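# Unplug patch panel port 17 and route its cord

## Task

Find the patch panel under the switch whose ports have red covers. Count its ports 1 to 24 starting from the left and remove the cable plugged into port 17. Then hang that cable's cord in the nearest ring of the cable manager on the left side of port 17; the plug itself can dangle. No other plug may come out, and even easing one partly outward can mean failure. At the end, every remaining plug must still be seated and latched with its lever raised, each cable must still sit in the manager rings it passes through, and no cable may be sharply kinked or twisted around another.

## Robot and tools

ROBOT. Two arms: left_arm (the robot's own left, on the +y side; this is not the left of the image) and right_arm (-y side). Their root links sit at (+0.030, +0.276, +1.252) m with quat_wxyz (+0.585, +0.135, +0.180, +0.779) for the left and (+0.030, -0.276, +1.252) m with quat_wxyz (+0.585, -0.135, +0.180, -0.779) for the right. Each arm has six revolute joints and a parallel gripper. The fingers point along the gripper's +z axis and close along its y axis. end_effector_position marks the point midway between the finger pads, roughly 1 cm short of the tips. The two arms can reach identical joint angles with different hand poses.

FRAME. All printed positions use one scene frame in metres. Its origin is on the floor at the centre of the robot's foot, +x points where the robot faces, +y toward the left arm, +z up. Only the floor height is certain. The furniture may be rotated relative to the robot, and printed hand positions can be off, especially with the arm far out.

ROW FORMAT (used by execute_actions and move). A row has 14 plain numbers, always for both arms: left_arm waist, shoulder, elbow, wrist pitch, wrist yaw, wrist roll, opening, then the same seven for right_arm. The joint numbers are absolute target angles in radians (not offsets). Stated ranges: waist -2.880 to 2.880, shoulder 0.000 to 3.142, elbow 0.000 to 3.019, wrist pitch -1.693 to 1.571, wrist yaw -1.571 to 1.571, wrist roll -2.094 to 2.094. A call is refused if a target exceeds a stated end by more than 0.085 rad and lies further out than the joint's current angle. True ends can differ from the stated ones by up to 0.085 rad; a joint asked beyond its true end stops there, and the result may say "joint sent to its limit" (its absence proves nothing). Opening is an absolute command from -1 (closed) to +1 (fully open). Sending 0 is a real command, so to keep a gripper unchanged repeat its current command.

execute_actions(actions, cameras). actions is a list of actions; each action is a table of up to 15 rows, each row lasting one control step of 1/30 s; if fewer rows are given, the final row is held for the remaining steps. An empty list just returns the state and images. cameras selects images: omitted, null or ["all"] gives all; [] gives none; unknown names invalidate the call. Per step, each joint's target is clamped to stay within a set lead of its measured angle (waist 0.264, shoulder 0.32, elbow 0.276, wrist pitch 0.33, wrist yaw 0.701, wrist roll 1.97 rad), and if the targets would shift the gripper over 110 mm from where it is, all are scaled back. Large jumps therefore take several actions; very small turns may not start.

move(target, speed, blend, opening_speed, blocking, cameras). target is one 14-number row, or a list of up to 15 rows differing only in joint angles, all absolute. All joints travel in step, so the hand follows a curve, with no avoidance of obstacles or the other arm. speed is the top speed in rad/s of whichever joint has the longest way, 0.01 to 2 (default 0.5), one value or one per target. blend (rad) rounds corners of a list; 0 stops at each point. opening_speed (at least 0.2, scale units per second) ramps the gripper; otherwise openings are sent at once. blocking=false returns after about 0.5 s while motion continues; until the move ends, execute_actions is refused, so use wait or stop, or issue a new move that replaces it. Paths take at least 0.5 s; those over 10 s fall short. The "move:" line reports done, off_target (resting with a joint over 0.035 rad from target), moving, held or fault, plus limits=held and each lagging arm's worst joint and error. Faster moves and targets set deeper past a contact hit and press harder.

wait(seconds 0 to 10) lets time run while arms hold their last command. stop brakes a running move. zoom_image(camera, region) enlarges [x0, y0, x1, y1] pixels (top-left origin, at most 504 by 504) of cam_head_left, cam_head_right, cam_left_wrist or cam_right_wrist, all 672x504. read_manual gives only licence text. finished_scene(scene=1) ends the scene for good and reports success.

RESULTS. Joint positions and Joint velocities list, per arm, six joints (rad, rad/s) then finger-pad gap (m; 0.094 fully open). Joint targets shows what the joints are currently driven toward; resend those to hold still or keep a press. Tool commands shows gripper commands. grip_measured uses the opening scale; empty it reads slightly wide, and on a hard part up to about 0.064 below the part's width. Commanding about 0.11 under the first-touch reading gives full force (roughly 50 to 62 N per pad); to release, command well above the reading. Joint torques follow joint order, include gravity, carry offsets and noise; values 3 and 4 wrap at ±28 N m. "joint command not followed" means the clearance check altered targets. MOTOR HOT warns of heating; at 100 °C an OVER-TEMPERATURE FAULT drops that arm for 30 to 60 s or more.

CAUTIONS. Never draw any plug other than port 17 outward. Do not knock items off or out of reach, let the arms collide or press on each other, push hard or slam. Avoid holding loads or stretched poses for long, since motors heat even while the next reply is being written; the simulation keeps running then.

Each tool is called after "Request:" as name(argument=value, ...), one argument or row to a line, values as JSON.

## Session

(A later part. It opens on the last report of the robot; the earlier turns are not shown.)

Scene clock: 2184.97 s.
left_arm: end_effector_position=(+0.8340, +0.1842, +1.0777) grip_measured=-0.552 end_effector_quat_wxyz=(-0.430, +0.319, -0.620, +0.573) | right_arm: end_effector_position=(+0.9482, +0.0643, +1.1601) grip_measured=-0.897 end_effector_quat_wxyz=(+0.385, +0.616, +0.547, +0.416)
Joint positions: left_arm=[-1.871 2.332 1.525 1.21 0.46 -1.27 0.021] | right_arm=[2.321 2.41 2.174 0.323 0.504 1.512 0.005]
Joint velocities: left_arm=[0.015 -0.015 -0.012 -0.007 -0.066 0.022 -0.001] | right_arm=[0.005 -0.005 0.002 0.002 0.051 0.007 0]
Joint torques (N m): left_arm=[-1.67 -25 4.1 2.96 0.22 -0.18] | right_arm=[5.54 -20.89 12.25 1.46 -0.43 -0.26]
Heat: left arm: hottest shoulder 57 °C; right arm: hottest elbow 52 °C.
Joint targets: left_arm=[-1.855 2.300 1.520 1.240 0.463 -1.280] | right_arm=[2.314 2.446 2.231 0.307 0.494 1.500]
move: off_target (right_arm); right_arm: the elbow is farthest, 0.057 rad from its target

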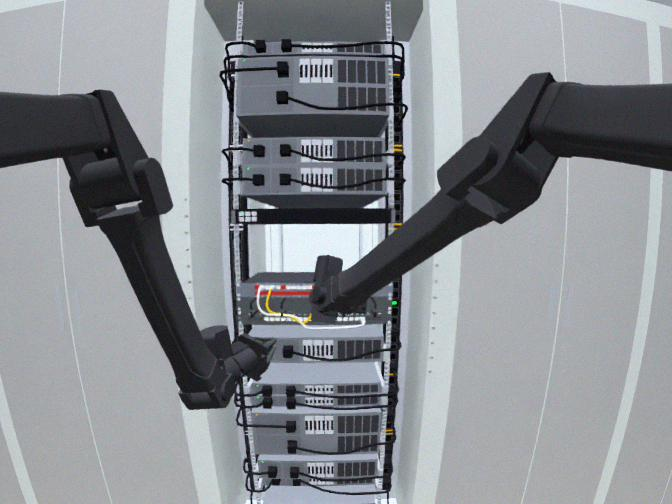

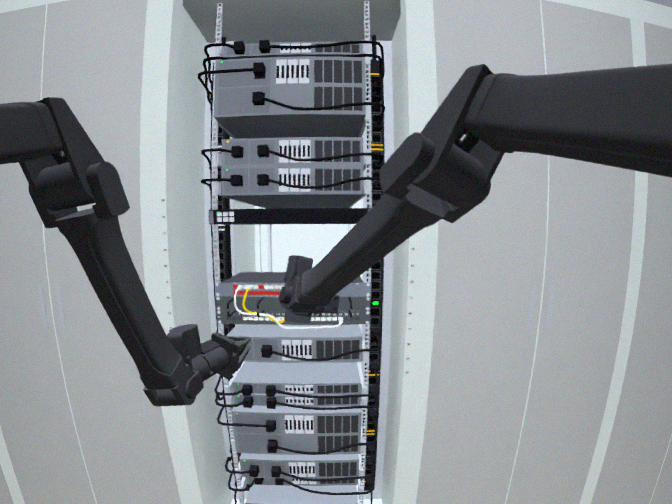

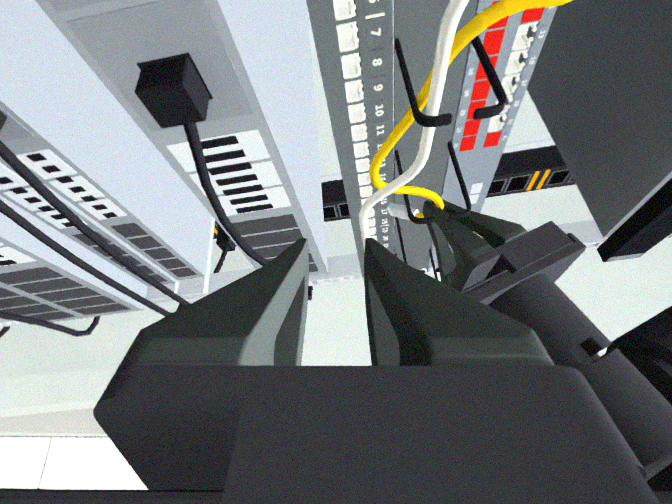

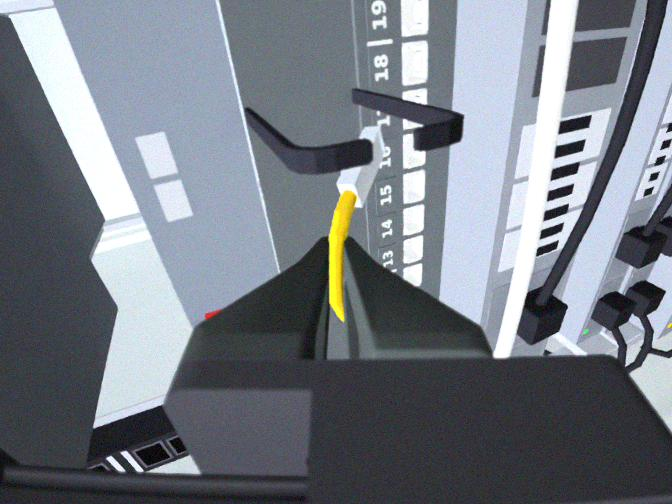

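Request:
move(
  target=[
    [-1.855,2.300,1.52,1.24,0.463,-1.28,-0.55,2.356,2.446,2.231,0.307,0.494,1.50,-1],
    [-1.855,2.300,1.52,1.24,0.463,-1.28,-0.55,2.356,2.482,2.270,0.307,0.494,1.75,-1],
  ],
  speed=0.15,
)

Request:
zoom_image(
  camera="cam_left_wrist",
  region=[370, 110, 520, 280],
)

Scene clock: 2220.33 s.
left_arm: end_effector_position=(+0.8340, +0.1842, +1.0777) grip_measured=-0.552 end_effector_quat_wxyz=(-0.430, +0.319, -0.620, +0.573) | right_arm: end_effector_position=(+0.9500, +0.0690, +1.1484) grip_measured=-0.897 end_effector_quat_wxyz=(+0.338, +0.671, +0.476, +0.457)
Joint positions: left_arm=[-1.871 2.332 1.525 1.21 0.46 -1.27 0.021] | right_arm=[2.321 2.446 2.214 0.323 0.504 1.73 0.005]
Joint velocities: left_arm=[-0.005 -0.005 -0.007 0.002 -0.051 0.037 0] | right_arm=[-0.005 -0.005 0.007 0.017 0.007 -0.022 0]
Joint torques (N m): left_arm=[-1.73 -25.41 4.05 2.95 0.22 -0.19] | right_arm=[8.59 -21.48 12.1 1.51 -0.5 0.1]
Heat: left arm: hottest shoulder 58 °C; right arm: hottest elbow 50 °C.
Joint targets: left_arm=[-1.855 2.300 1.520 1.240 0.463 -1.280] | right_arm=[2.356 2.482 2.271 0.307 0.494 1.749]
move: off_target (right_arm); right_arm: the elbow is farthest, 0.056 rad from its target

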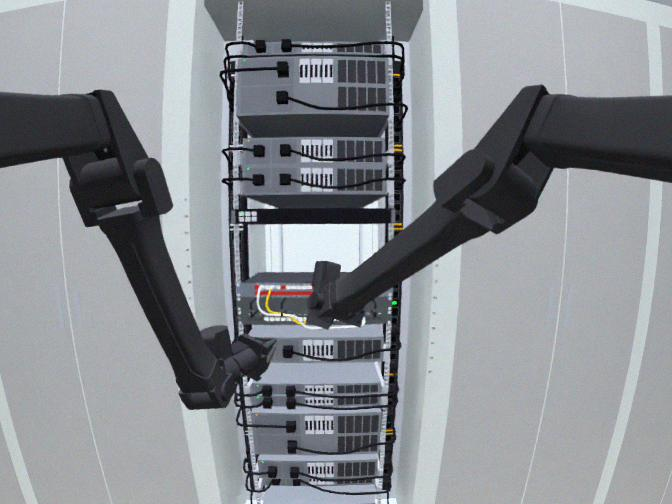

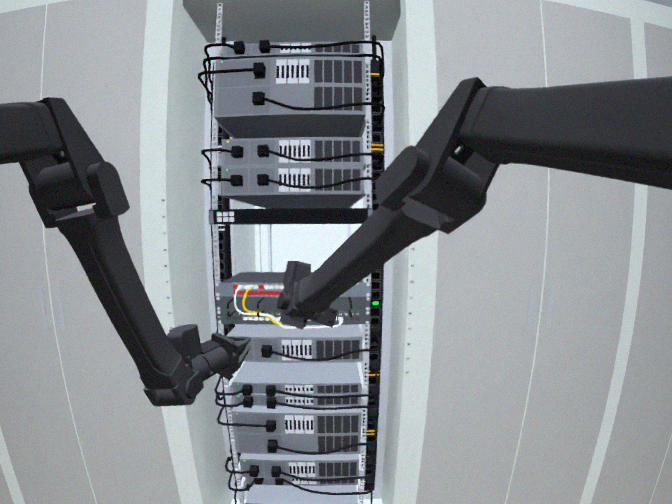

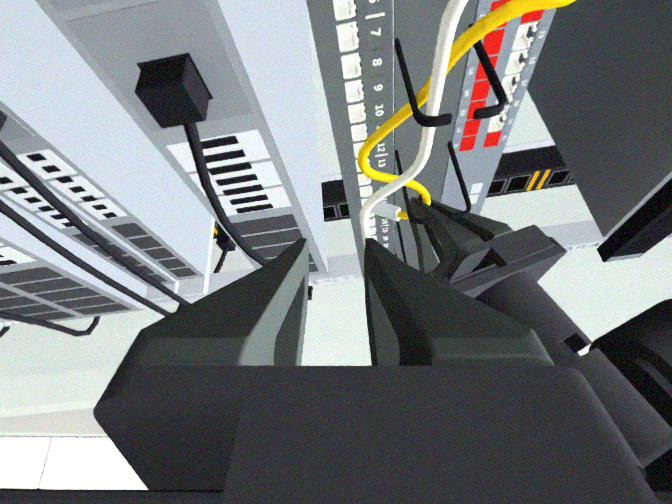

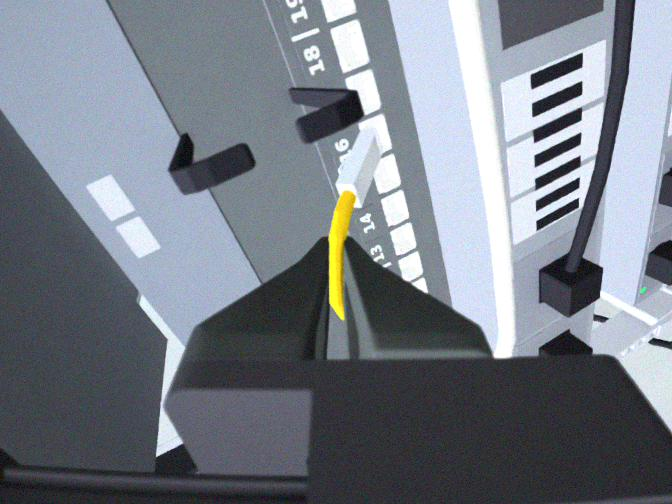

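Scaled by 2.965 from the camera's 672x504 image, which has a finer 960x720 frame.

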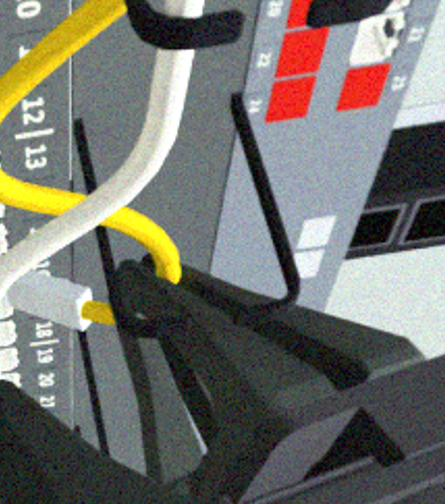

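Request:
move(
  target=[-1.855,2.300,1.52,1.24,0.463,-1.28,-0.55,2.33,2.482,2.270,0.307,0.494,1.75,-0.72],
  speed=0.1,
  opening_speed=0.2,
)

Request:
zoom_image(
  camera="cam_left_wrist",
  region=[350, 110, 520, 280],
)

Scene clock: 2230.87 s.
left_arm: end_effector_position=(+0.8340, +0.1842, +1.0777) grip_measured=-0.552 end_effector_quat_wxyz=(-0.430, +0.319, -0.620, +0.573) | right_arm: end_effector_position=(+0.9510, +0.0712, +1.1514) grip_measured=-0.723 end_effector_quat_wxyz=(+0.335, +0.671, +0.474, +0.461)
Joint positions: left_arm=[-1.871 2.332 1.525 1.21 0.46 -1.27 0.021] | right_arm=[2.322 2.446 2.219 0.323 0.498 1.736 0.013]
Joint velocities: left_arm=[-0.005 -0.005 -0.002 0.002 -0.037 0.022 0] | right_arm=[-0.005 -0.005 -0.017 -0.007 0.051 -0.022 0]
Joint torques (N m): left_arm=[-1.44 -25 4.12 2.91 0.25 -0.2] | right_arm=[7.41 -20.89 11.32 1.42 -0.26 0]
Heat: left arm: hottest shoulder 58 °C; right arm: hottest elbow 50 °C.
Joint targets: left_arm=[-1.855 2.300 1.520 1.240 0.463 -1.280] | right_arm=[2.332 2.482 2.270 0.307 0.493 1.751]
move: off_target (right_arm); right_arm: the elbow is farthest, 0.051 rad from its target

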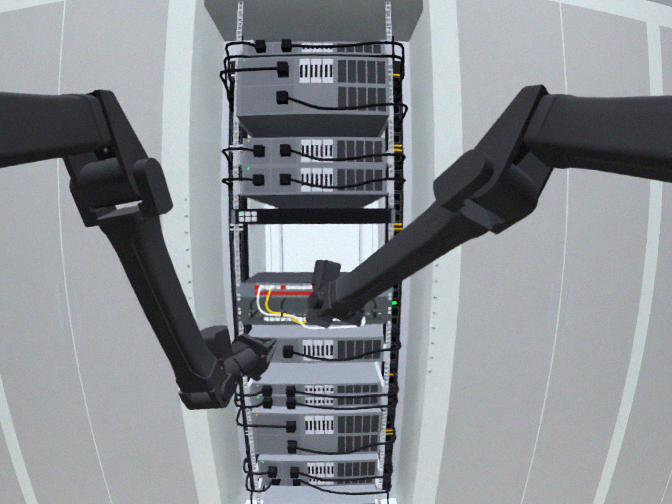

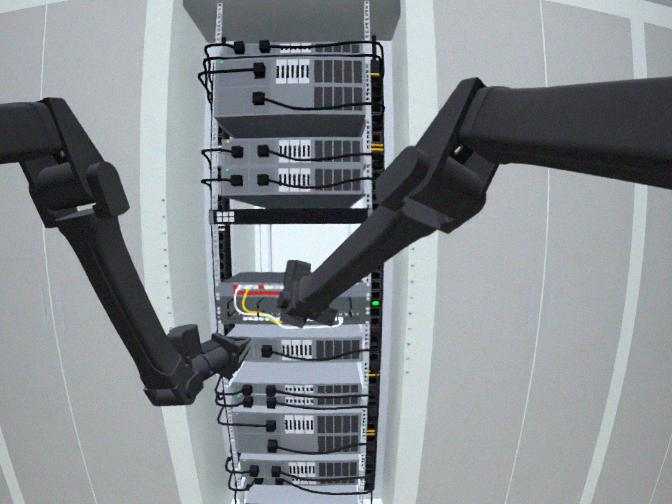

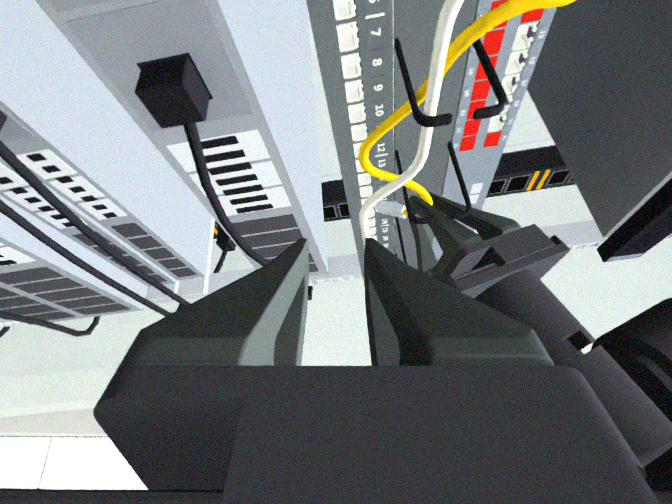

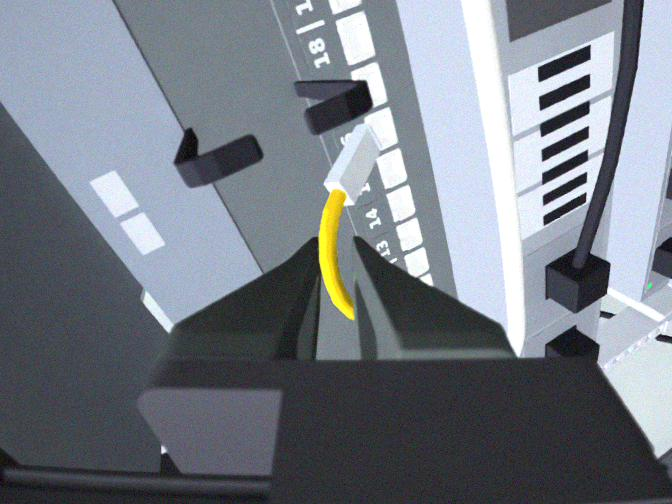

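Scaled by 2.965 from the camera's 672x504 image, which has a finer 960x720 frame.

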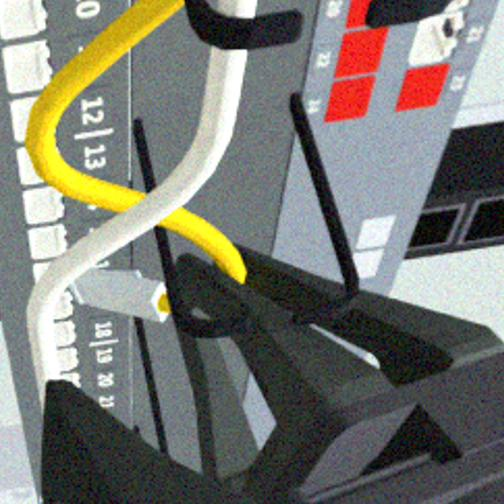

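Request:
move(
  target=[-1.855,2.300,1.52,1.24,0.463,-1.28,-0.55,2.332,2.482,2.270,0.307,0.494,1.75,-0.58],
  speed=0.1,
  opening_speed=0.2,
  cameras=[],
)

Request:
move(
  target=[-1.855,2.300,1.52,1.24,0.463,-1.28,-0.55,2.36,2.33,2.02,0.42,0.515,1.75,-0.58],
  speed=0.12,
)

Request:
zoom_image(
  camera="cam_left_wrist",
  region=[350, 110, 520, 280],
)

Scene clock: 2256.07 s.
left_arm: end_effector_position=(+0.8340, +0.1842, +1.0777) grip_measured=-0.552 end_effector_quat_wxyz=(-0.430, +0.319, -0.620, +0.573) | right_arm: end_effector_position=(+0.9510, +0.0712, +1.1514) grip_measured=-0.583 end_effector_quat_wxyz=(+0.335, +0.671, +0.474, +0.461)
Joint positions: left_arm=[-1.871 2.332 1.525 1.21 0.46 -1.27 0.021] | right_arm=[2.322 2.446 2.219 0.323 0.498 1.736 0.02]
Joint velocities: left_arm=[-0.005 0.015 -0.002 0.002 0.037 0.037 0] | right_arm=[-0.005 -0.015 0.002 -0.002 -0.022 -0.007 0]
Joint torques (N m): left_arm=[-1.67 -25.23 4.1 2.99 0.22 -0.2] | right_arm=[8.06 -21.95 11.56 1.55 -0.17 0.01]
Heat: left arm: hottest shoulder 58 °C; right arm: hottest elbow 50 °C.
Joint targets: left_arm=[-1.855 2.300 1.520 1.240 0.463 -1.280] | right_arm=[2.332 2.482 2.270 0.307 0.494 1.749]
move: off_target (right_arm); right_arm: the elbow is farthest, 0.051 rad from its target
No camera images: "cameras" was empty.

Scene clock: 2258.60 s.
left_arm: end_effector_position=(+0.8340, +0.1842, +1.0777) grip_measured=-0.552 end_effector_quat_wxyz=(-0.430, +0.319, -0.620, +0.573) | right_arm: end_effector_position=(+0.9180, +0.0719, +1.1568) grip_measured=-0.582 end_effector_quat_wxyz=(+0.330, +0.672, +0.481, +0.456)
Joint positions: left_arm=[-1.871 2.332 1.525 1.21 0.46 -1.27 0.021] | right_arm=[2.341 2.353 2.03 0.398 0.512 1.737 0.02]
Joint velocities: left_arm=[0.005 0.015 0.007 -0.002 0.022 -0.066 0] | right_arm=[-0.005 -0.015 -0.012 0.017 -0.022 -0.11 0]
Joint torques (N m): left_arm=[-1.79 -25.05 4.14 2.97 0.21 -0.2] | right_arm=[7.3 -24.53 7.04 3.11 0.09 0.06]
Heat: left arm: hottest shoulder 58 °C; right arm: hottest elbow 50 °C.
Joint targets: left_arm=[-1.855 2.300 1.520 1.240 0.463 -1.280] | right_arm=[2.359 2.331 2.020 0.419 0.515 1.752]
move: done

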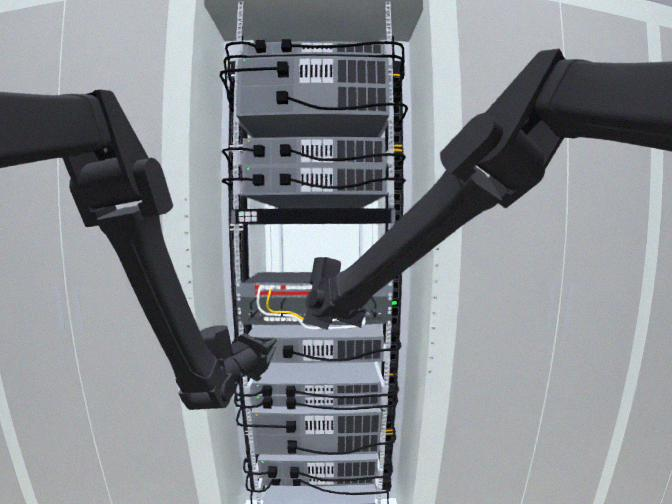

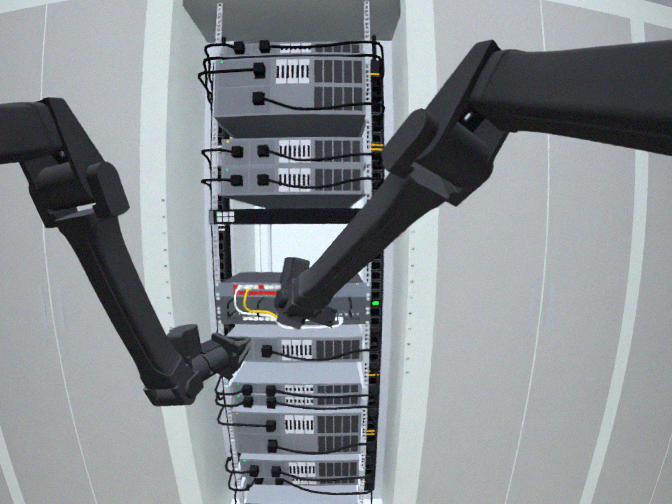

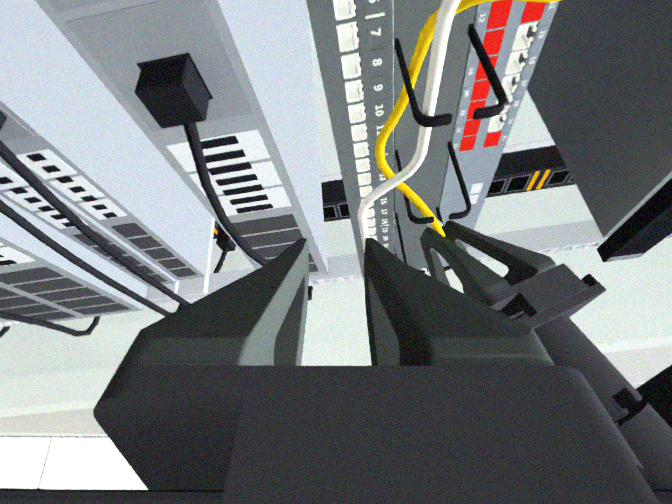

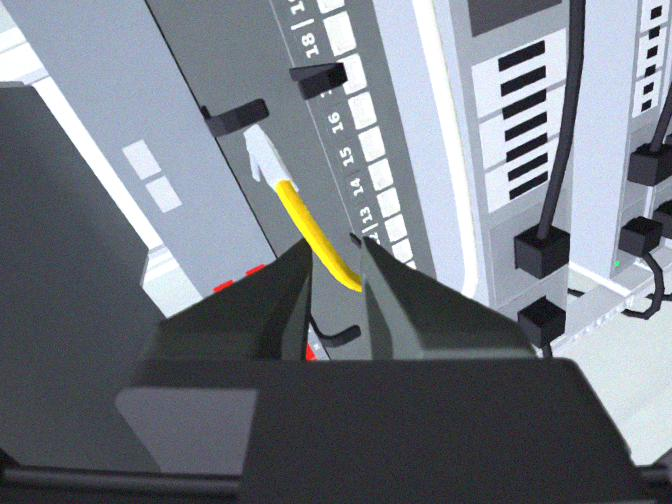

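Scaled by 2.965 from the camera's 672x504 image, which has a finer 960x720 frame.

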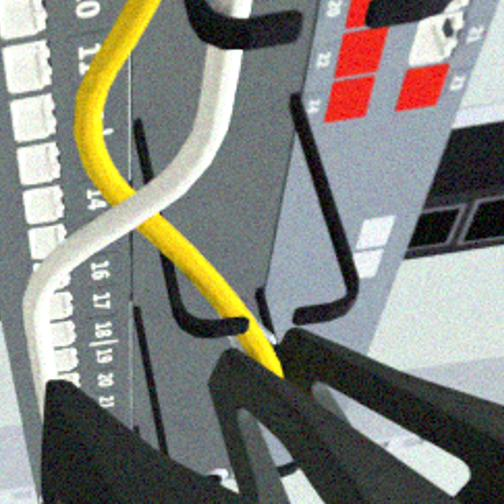

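Request:
move(
  target=[-1.855,2.300,1.52,1.24,0.463,-1.28,-0.55,2.359,2.331,2.020,0.419,0.515,1.75,-1],
  opening_speed=0.5,
  cameras=["cam_left_wrist","cam_right_wrist"],
)

Request:
zoom_image(
  camera="cam_left_wrist",
  region=[350, 110, 520, 280],
)

Scene clock: 2291.80 s.
left_arm: end_effector_position=(+0.8340, +0.1842, +1.0777) grip_measured=-0.552 end_effector_quat_wxyz=(-0.430, +0.319, -0.620, +0.573) | right_arm: end_effector_position=(+0.9175, +0.0714, +1.1560) grip_measured=-0.900 end_effector_quat_wxyz=(+0.331, +0.673, +0.481, +0.455)
Joint positions: left_arm=[-1.871 2.332 1.525 1.21 0.46 -1.27 0.021] | right_arm=[2.341 2.353 2.028 0.398 0.515 1.737 0.005]
Joint velocities: left_arm=[-0.005 0.015 0.002 0.002 -0.022 -0.022 0] | right_arm=[0.015 -0.015 -0.002 0.022 0.037 0.037 0]
Joint torques (N m): left_arm=[-1.55 -25 4.11 3.06 0.22 -0.18] | right_arm=[7.53 -25.64 6.91 2.88 -0.1 0.03]
Heat: left arm: hottest shoulder 58 °C; right arm: hottest shoulder 46 °C.
Joint targets: left_arm=[-1.855 2.300 1.520 1.240 0.463 -1.280] | right_arm=[2.359 2.331 2.019 0.419 0.515 1.750]
move: done
Images, in order (width x height): cam_left_wrist 672x504, cam_right_wrist 672x504.

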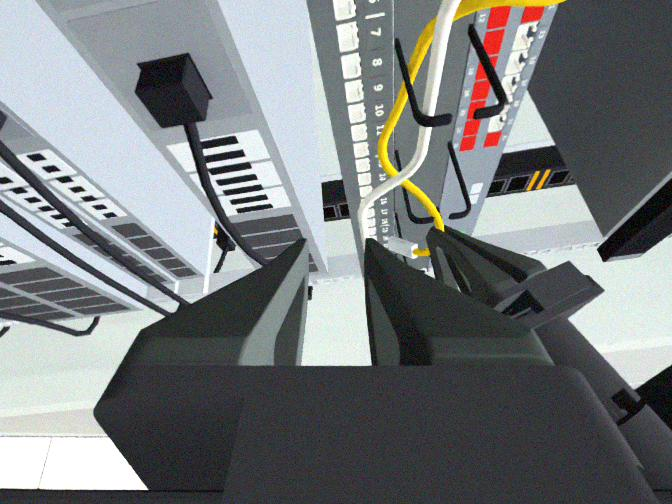

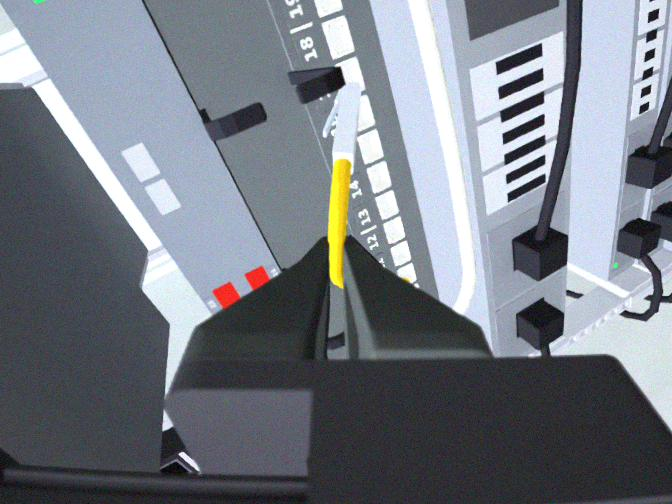

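Scaled by 2.965 from the camera's 672x504 image, which has a finer 960x720 frame.

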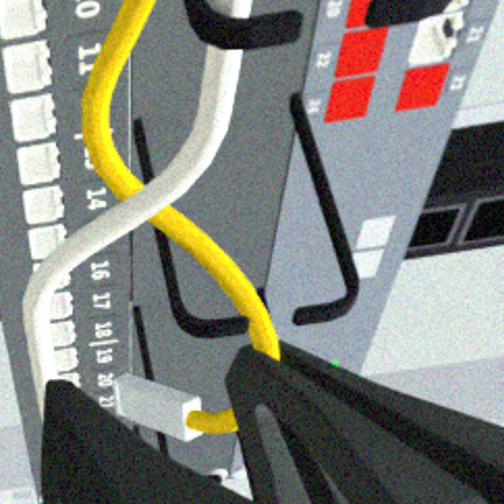

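Request:
move(
  target=[
    [-1.855,2.300,1.52,1.24,0.463,-1.28,-0.55,2.332,2.482,2.270,0.307,0.494,1.85,-1],
    [-1.855,2.300,1.52,1.24,0.463,-1.28,-0.55,2.34,2.31,1.92,0.507,0.493,1.90,-1],
  ],
  speed=0.2,
)

Request:
zoom_image(
  camera="cam_left_wrist",
  region=[350, 110, 520, 280],
)

Scene clock: 2321.93 s.
left_arm: end_effector_position=(+0.8340, +0.1842, +1.0777) grip_measured=-0.552 end_effector_quat_wxyz=(-0.430, +0.319, -0.620, +0.573) | right_arm: end_effector_position=(+0.8996, +0.0655, +1.1452) grip_measured=-0.903 end_effector_quat_wxyz=(+0.294, +0.702, +0.429, +0.487)
Joint positions: left_arm=[-1.871 2.332 1.525 1.21 0.46 -1.27 0.021] | right_arm=[2.336 2.331 1.932 0.488 0.495 1.883 0.005]
Joint velocities: left_arm=[-0.015 -0.005 0.002 0.002 -0.022 -0.037 0.001] | right_arm=[-0.015 -0.005 -0.002 -0.007 -0.022 0.081 -0.001]
Joint torques (N m): left_arm=[-1.55 -25 4.18 2.97 0.22 -0.2] | right_arm=[7.06 -25.05 6.24 3.1 -0.1 0.09]
Heat: left arm: hottest shoulder 58 °C; right arm: hottest shoulder 47 °C.
Joint targets: left_arm=[-1.855 2.300 1.520 1.240 0.463 -1.280] | right_arm=[2.341 2.310 1.921 0.508 0.493 1.899]
move: done

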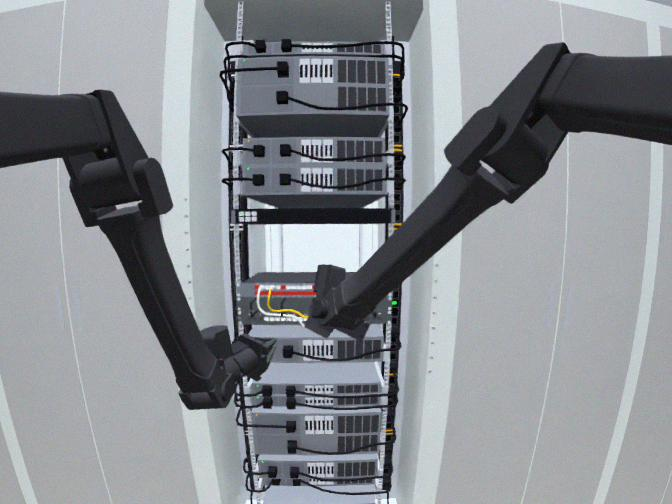

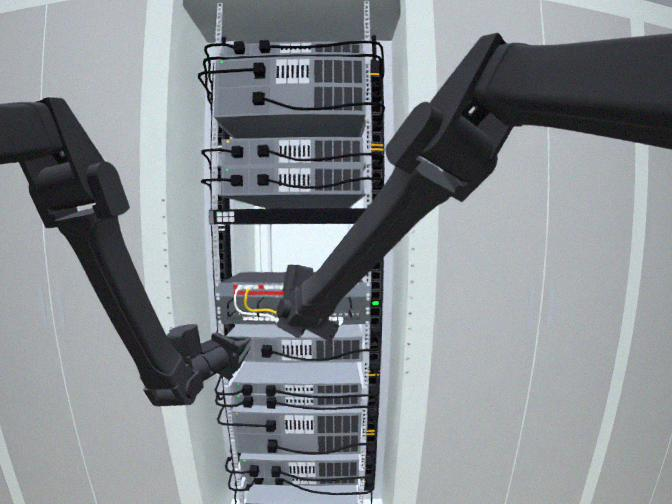

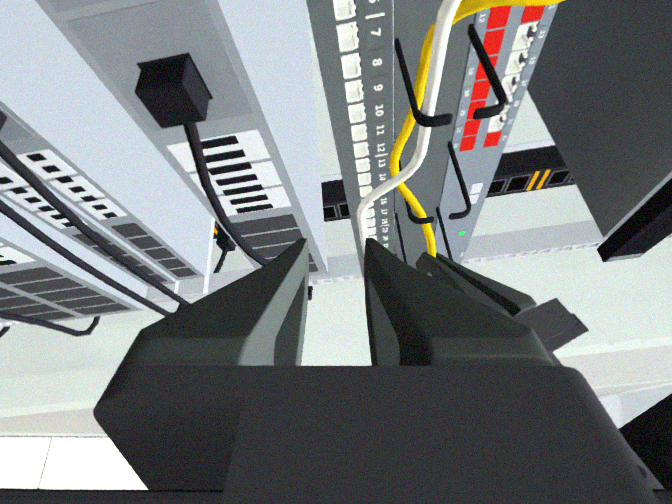

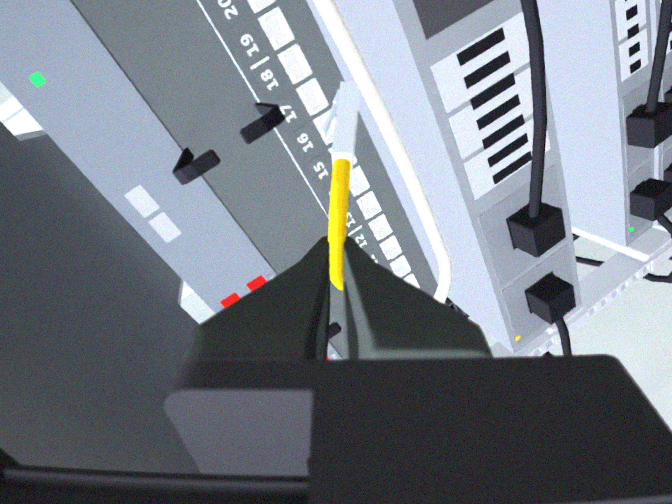

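Scaled by 2.965 from the camera's 672x504 image, which has a finer 960x720 frame.

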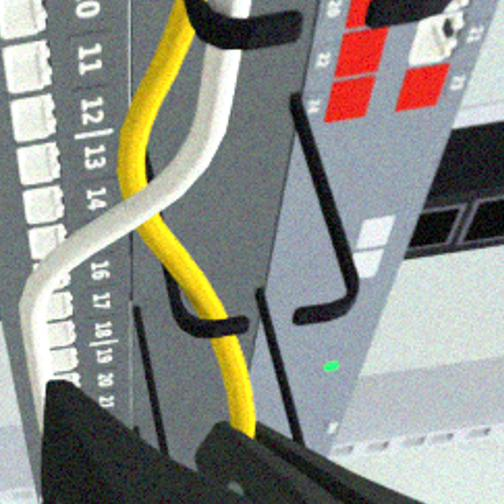

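Request:
move(
  target=[-1.855,2.300,1.52,1.24,0.463,-1.28,-0.55,2.341,2.310,1.921,0.508,0.493,1.55,-0.8],
  opening_speed=0.3,
  speed=0.3,
  cameras=["cam_left_wrist","cam_right_wrist"],
)

Request:
zoom_image(
  camera="cam_left_wrist",
  region=[350, 110, 520, 280],
)

Request:
move(
  target=[-1.855,2.300,1.52,1.24,0.463,-1.28,-0.55,2.402,2.385,2.025,0.447,0.546,1.55,-0.8],
  speed=0.1,
)

Request:
zoom_image(
  camera="cam_left_wrist",
  region=[350, 110, 520, 280],
)

Scene clock: 2364.07 s.
left_arm: end_effector_position=(+0.8340, +0.1842, +1.0777) grip_measured=-0.552 end_effector_quat_wxyz=(-0.430, +0.319, -0.620, +0.573) | right_arm: end_effector_position=(+0.9000, +0.0653, +1.1464) grip_measured=-0.802 end_effector_quat_wxyz=(+0.367, +0.626, +0.533, +0.435)
Joint positions: left_arm=[-1.871 2.332 1.525 1.21 0.46 -1.27 0.021] | right_arm=[2.336 2.33 1.932 0.488 0.495 1.567 0.009]
Joint velocities: left_arm=[-0.015 0.005 0.002 0.002 0.007 0.022 0] | right_arm=[-0.005 -0.015 0.007 0.022 -0.051 -0.007 0]
Joint torques (N m): left_arm=[-1.61 -25.11 4.05 2.93 0.22 -0.19] | right_arm=[6.07 -24.59 6.39 2.91 -0.13 -0.34]
Heat: left arm: hottest shoulder 58 °C; right arm: hottest shoulder 49 °C.
Joint targets: left_arm=[-1.855 2.300 1.520 1.240 0.463 -1.280] | right_arm=[2.341 2.310 1.921 0.508 0.493 1.551]
move: done
Images, in order (width x height): cam_left_wrist 672x504, cam_right_wrist 672x504.

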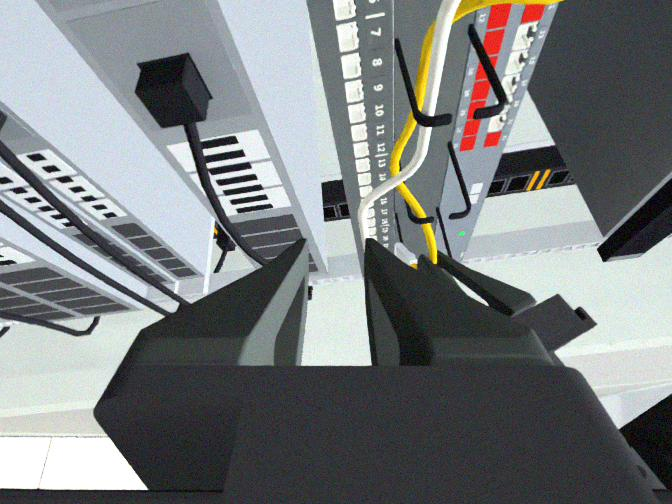

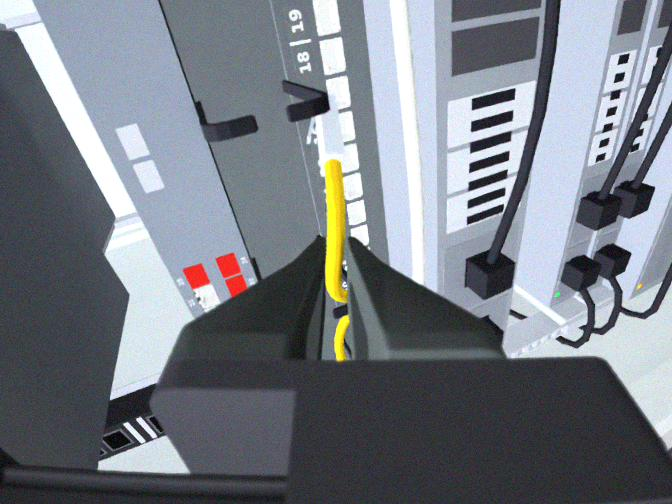

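Scaled by 2.965 from the camera's 672x504 image, which has a finer 960x720 frame.

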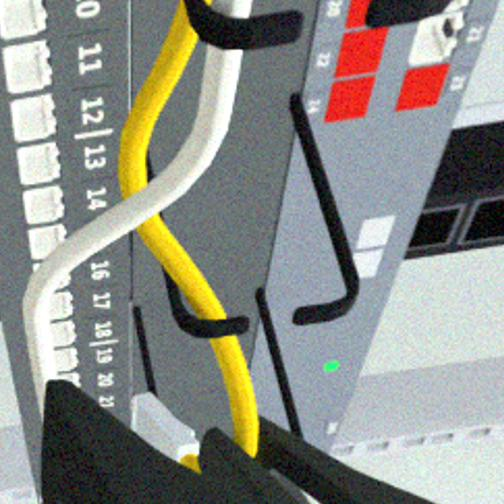

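Scene clock: 2365.63 s.
left_arm: end_effector_position=(+0.8340, +0.1842, +1.0777) grip_measured=-0.552 end_effector_quat_wxyz=(-0.430, +0.319, -0.620, +0.573) | right_arm: end_effector_position=(+0.8867, +0.1039, +1.1474) grip_measured=-0.802 end_effector_quat_wxyz=(+0.363, +0.626, +0.539, +0.430)
Joint positions: left_arm=[-1.871 2.332 1.525 1.21 0.46 -1.27 0.021] | right_arm=[2.387 2.359 1.972 0.461 0.544 1.564 0.009]
Joint velocities: left_arm=[0.005 -0.005 -0.002 -0.007 -0.051 -0.037 0] | right_arm=[-0.005 -0.005 -0.002 -0.007 0.007 0.037 -0.001]
Joint torques (N m): left_arm=[-1.44 -25.23 4.15 3 0.23 -0.19] | right_arm=[8.35 -20.78 11.07 1.5 0.08 -0.31]
Heat: left arm: hottest shoulder 58 °C; right arm: hottest shoulder 49 °C.
Joint targets: left_arm=[-1.855 2.300 1.520 1.240 0.463 -1.280] | right_arm=[2.401 2.385 2.025 0.447 0.547 1.549]
move: off_target (right_arm); right_arm: the elbow is farthest, 0.053 rad from its target

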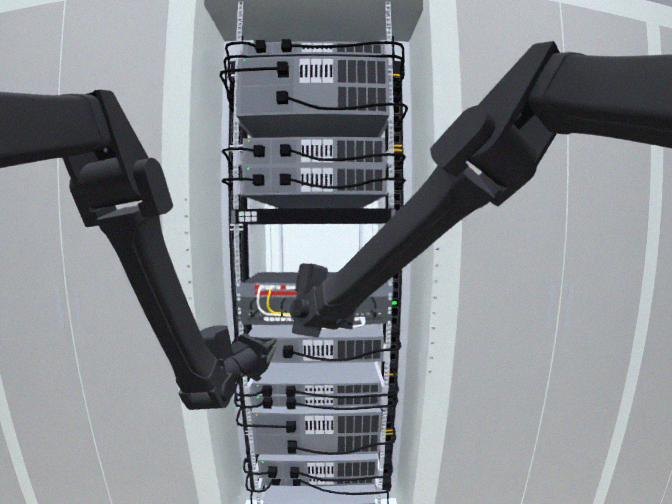

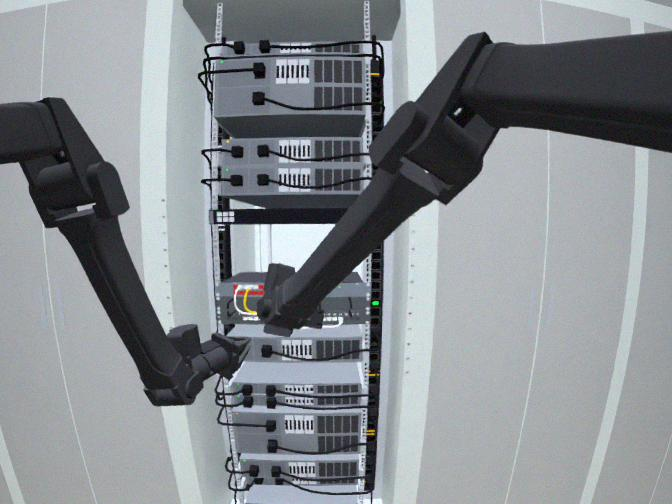

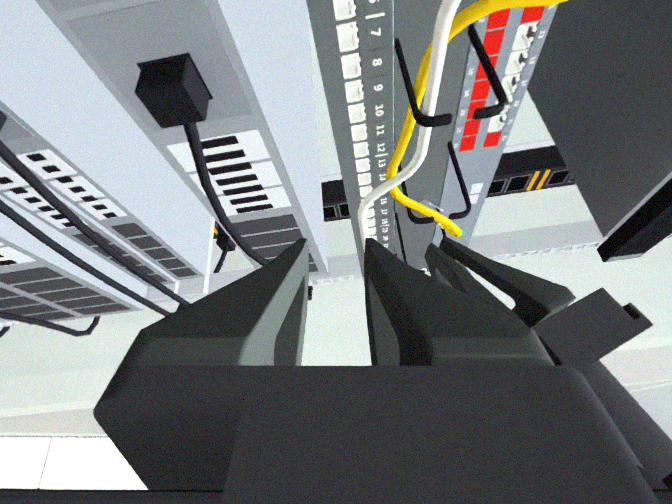

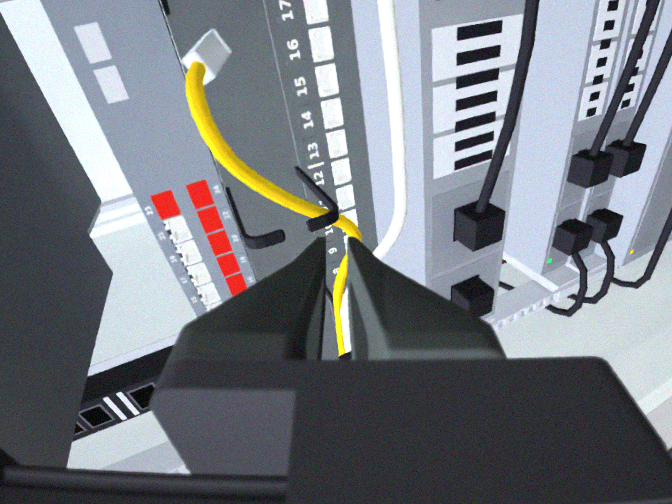

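Scaled by 2.965 from the camera's 672x504 image, which has a finer 960x720 frame.

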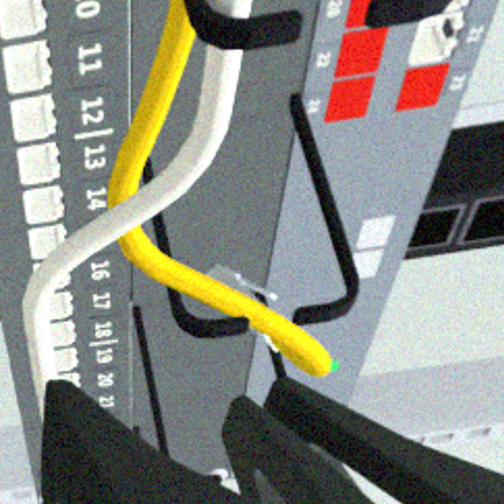

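Request:
move(
  target=[-1.855,2.300,1.52,1.24,0.463,-1.28,-0.55,2.335,2.26,1.88,0.49,0.52,1.55,-0.4],
  speed=0.2,
)

Request:
zoom_image(
  camera="cam_left_wrist",
  region=[350, 110, 520, 280],
)

Scene clock: 2391.83 s.
left_arm: end_effector_position=(+0.8340, +0.1842, +1.0777) grip_measured=-0.552 end_effector_quat_wxyz=(-0.430, +0.319, -0.620, +0.573) | right_arm: end_effector_position=(+0.8948, +0.0619, +1.1673) grip_measured=-0.402 end_effector_quat_wxyz=(+0.370, +0.629, +0.535, +0.426)
Joint positions: left_arm=[-1.871 2.332 1.525 1.21 0.46 -1.27 0.021] | right_arm=[2.347 2.276 1.887 0.468 0.523 1.564 0.028]
Joint velocities: left_arm=[-0.005 -0.015 -0.007 -0.007 -0.007 0.037 0] | right_arm=[-0.024 -0.015 -0.002 0.007 -0.037 0.022 -0.001]
Joint torques (N m): left_arm=[-1.49 -25.35 4.01 2.95 0.19 -0.17] | right_arm=[5.66 -23.94 6.64 3.1 -0.14 -0.23]
Heat: left arm: hottest shoulder 59 °C; right arm: hottest shoulder 48 °C.
Joint targets: left_arm=[-1.855 2.300 1.520 1.240 0.463 -1.280] | right_arm=[2.335 2.260 1.880 0.489 0.520 1.550]
move: done

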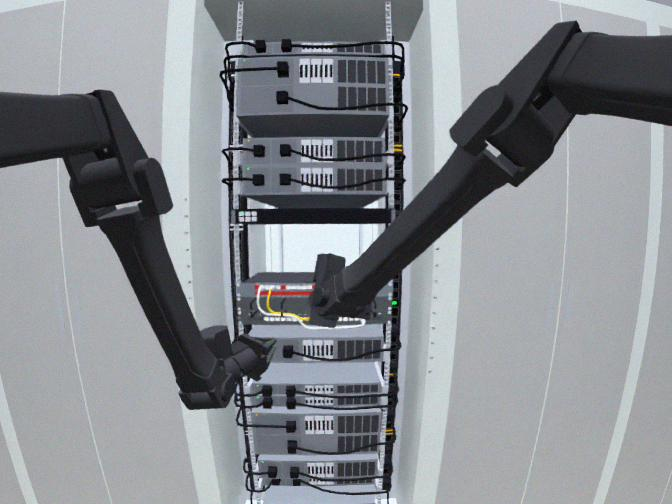

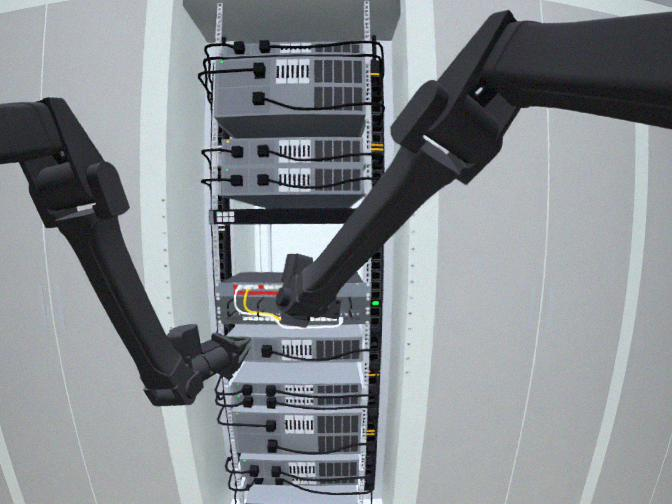

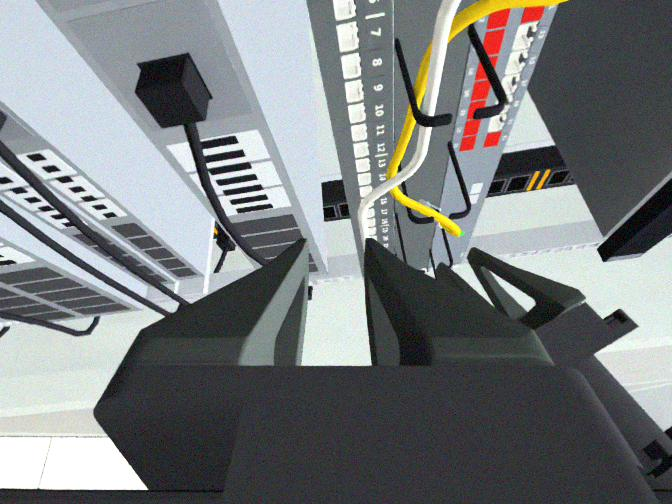

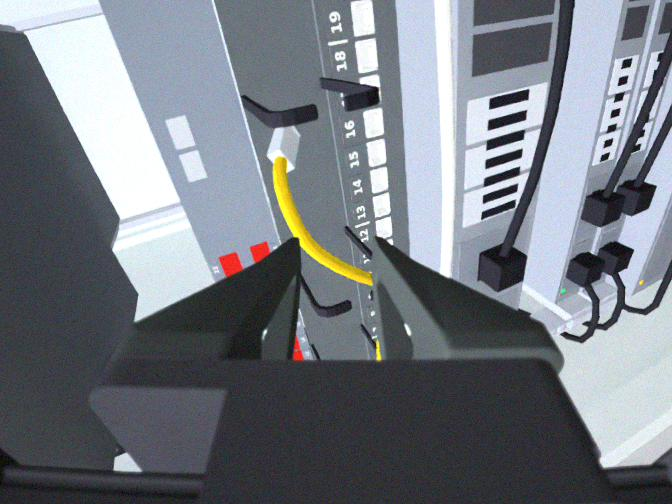

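Scaled by 2.965 from the camera's 672x504 image, which has a finer 960x720 frame.

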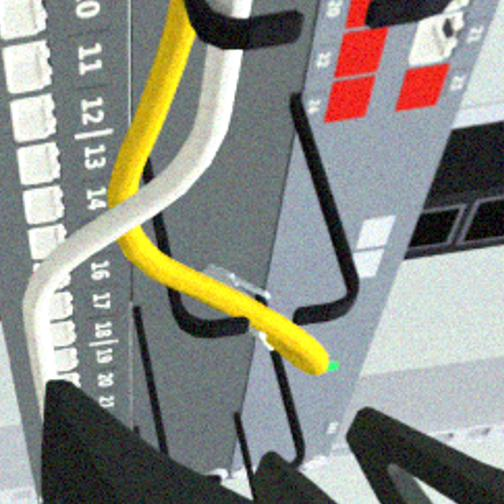

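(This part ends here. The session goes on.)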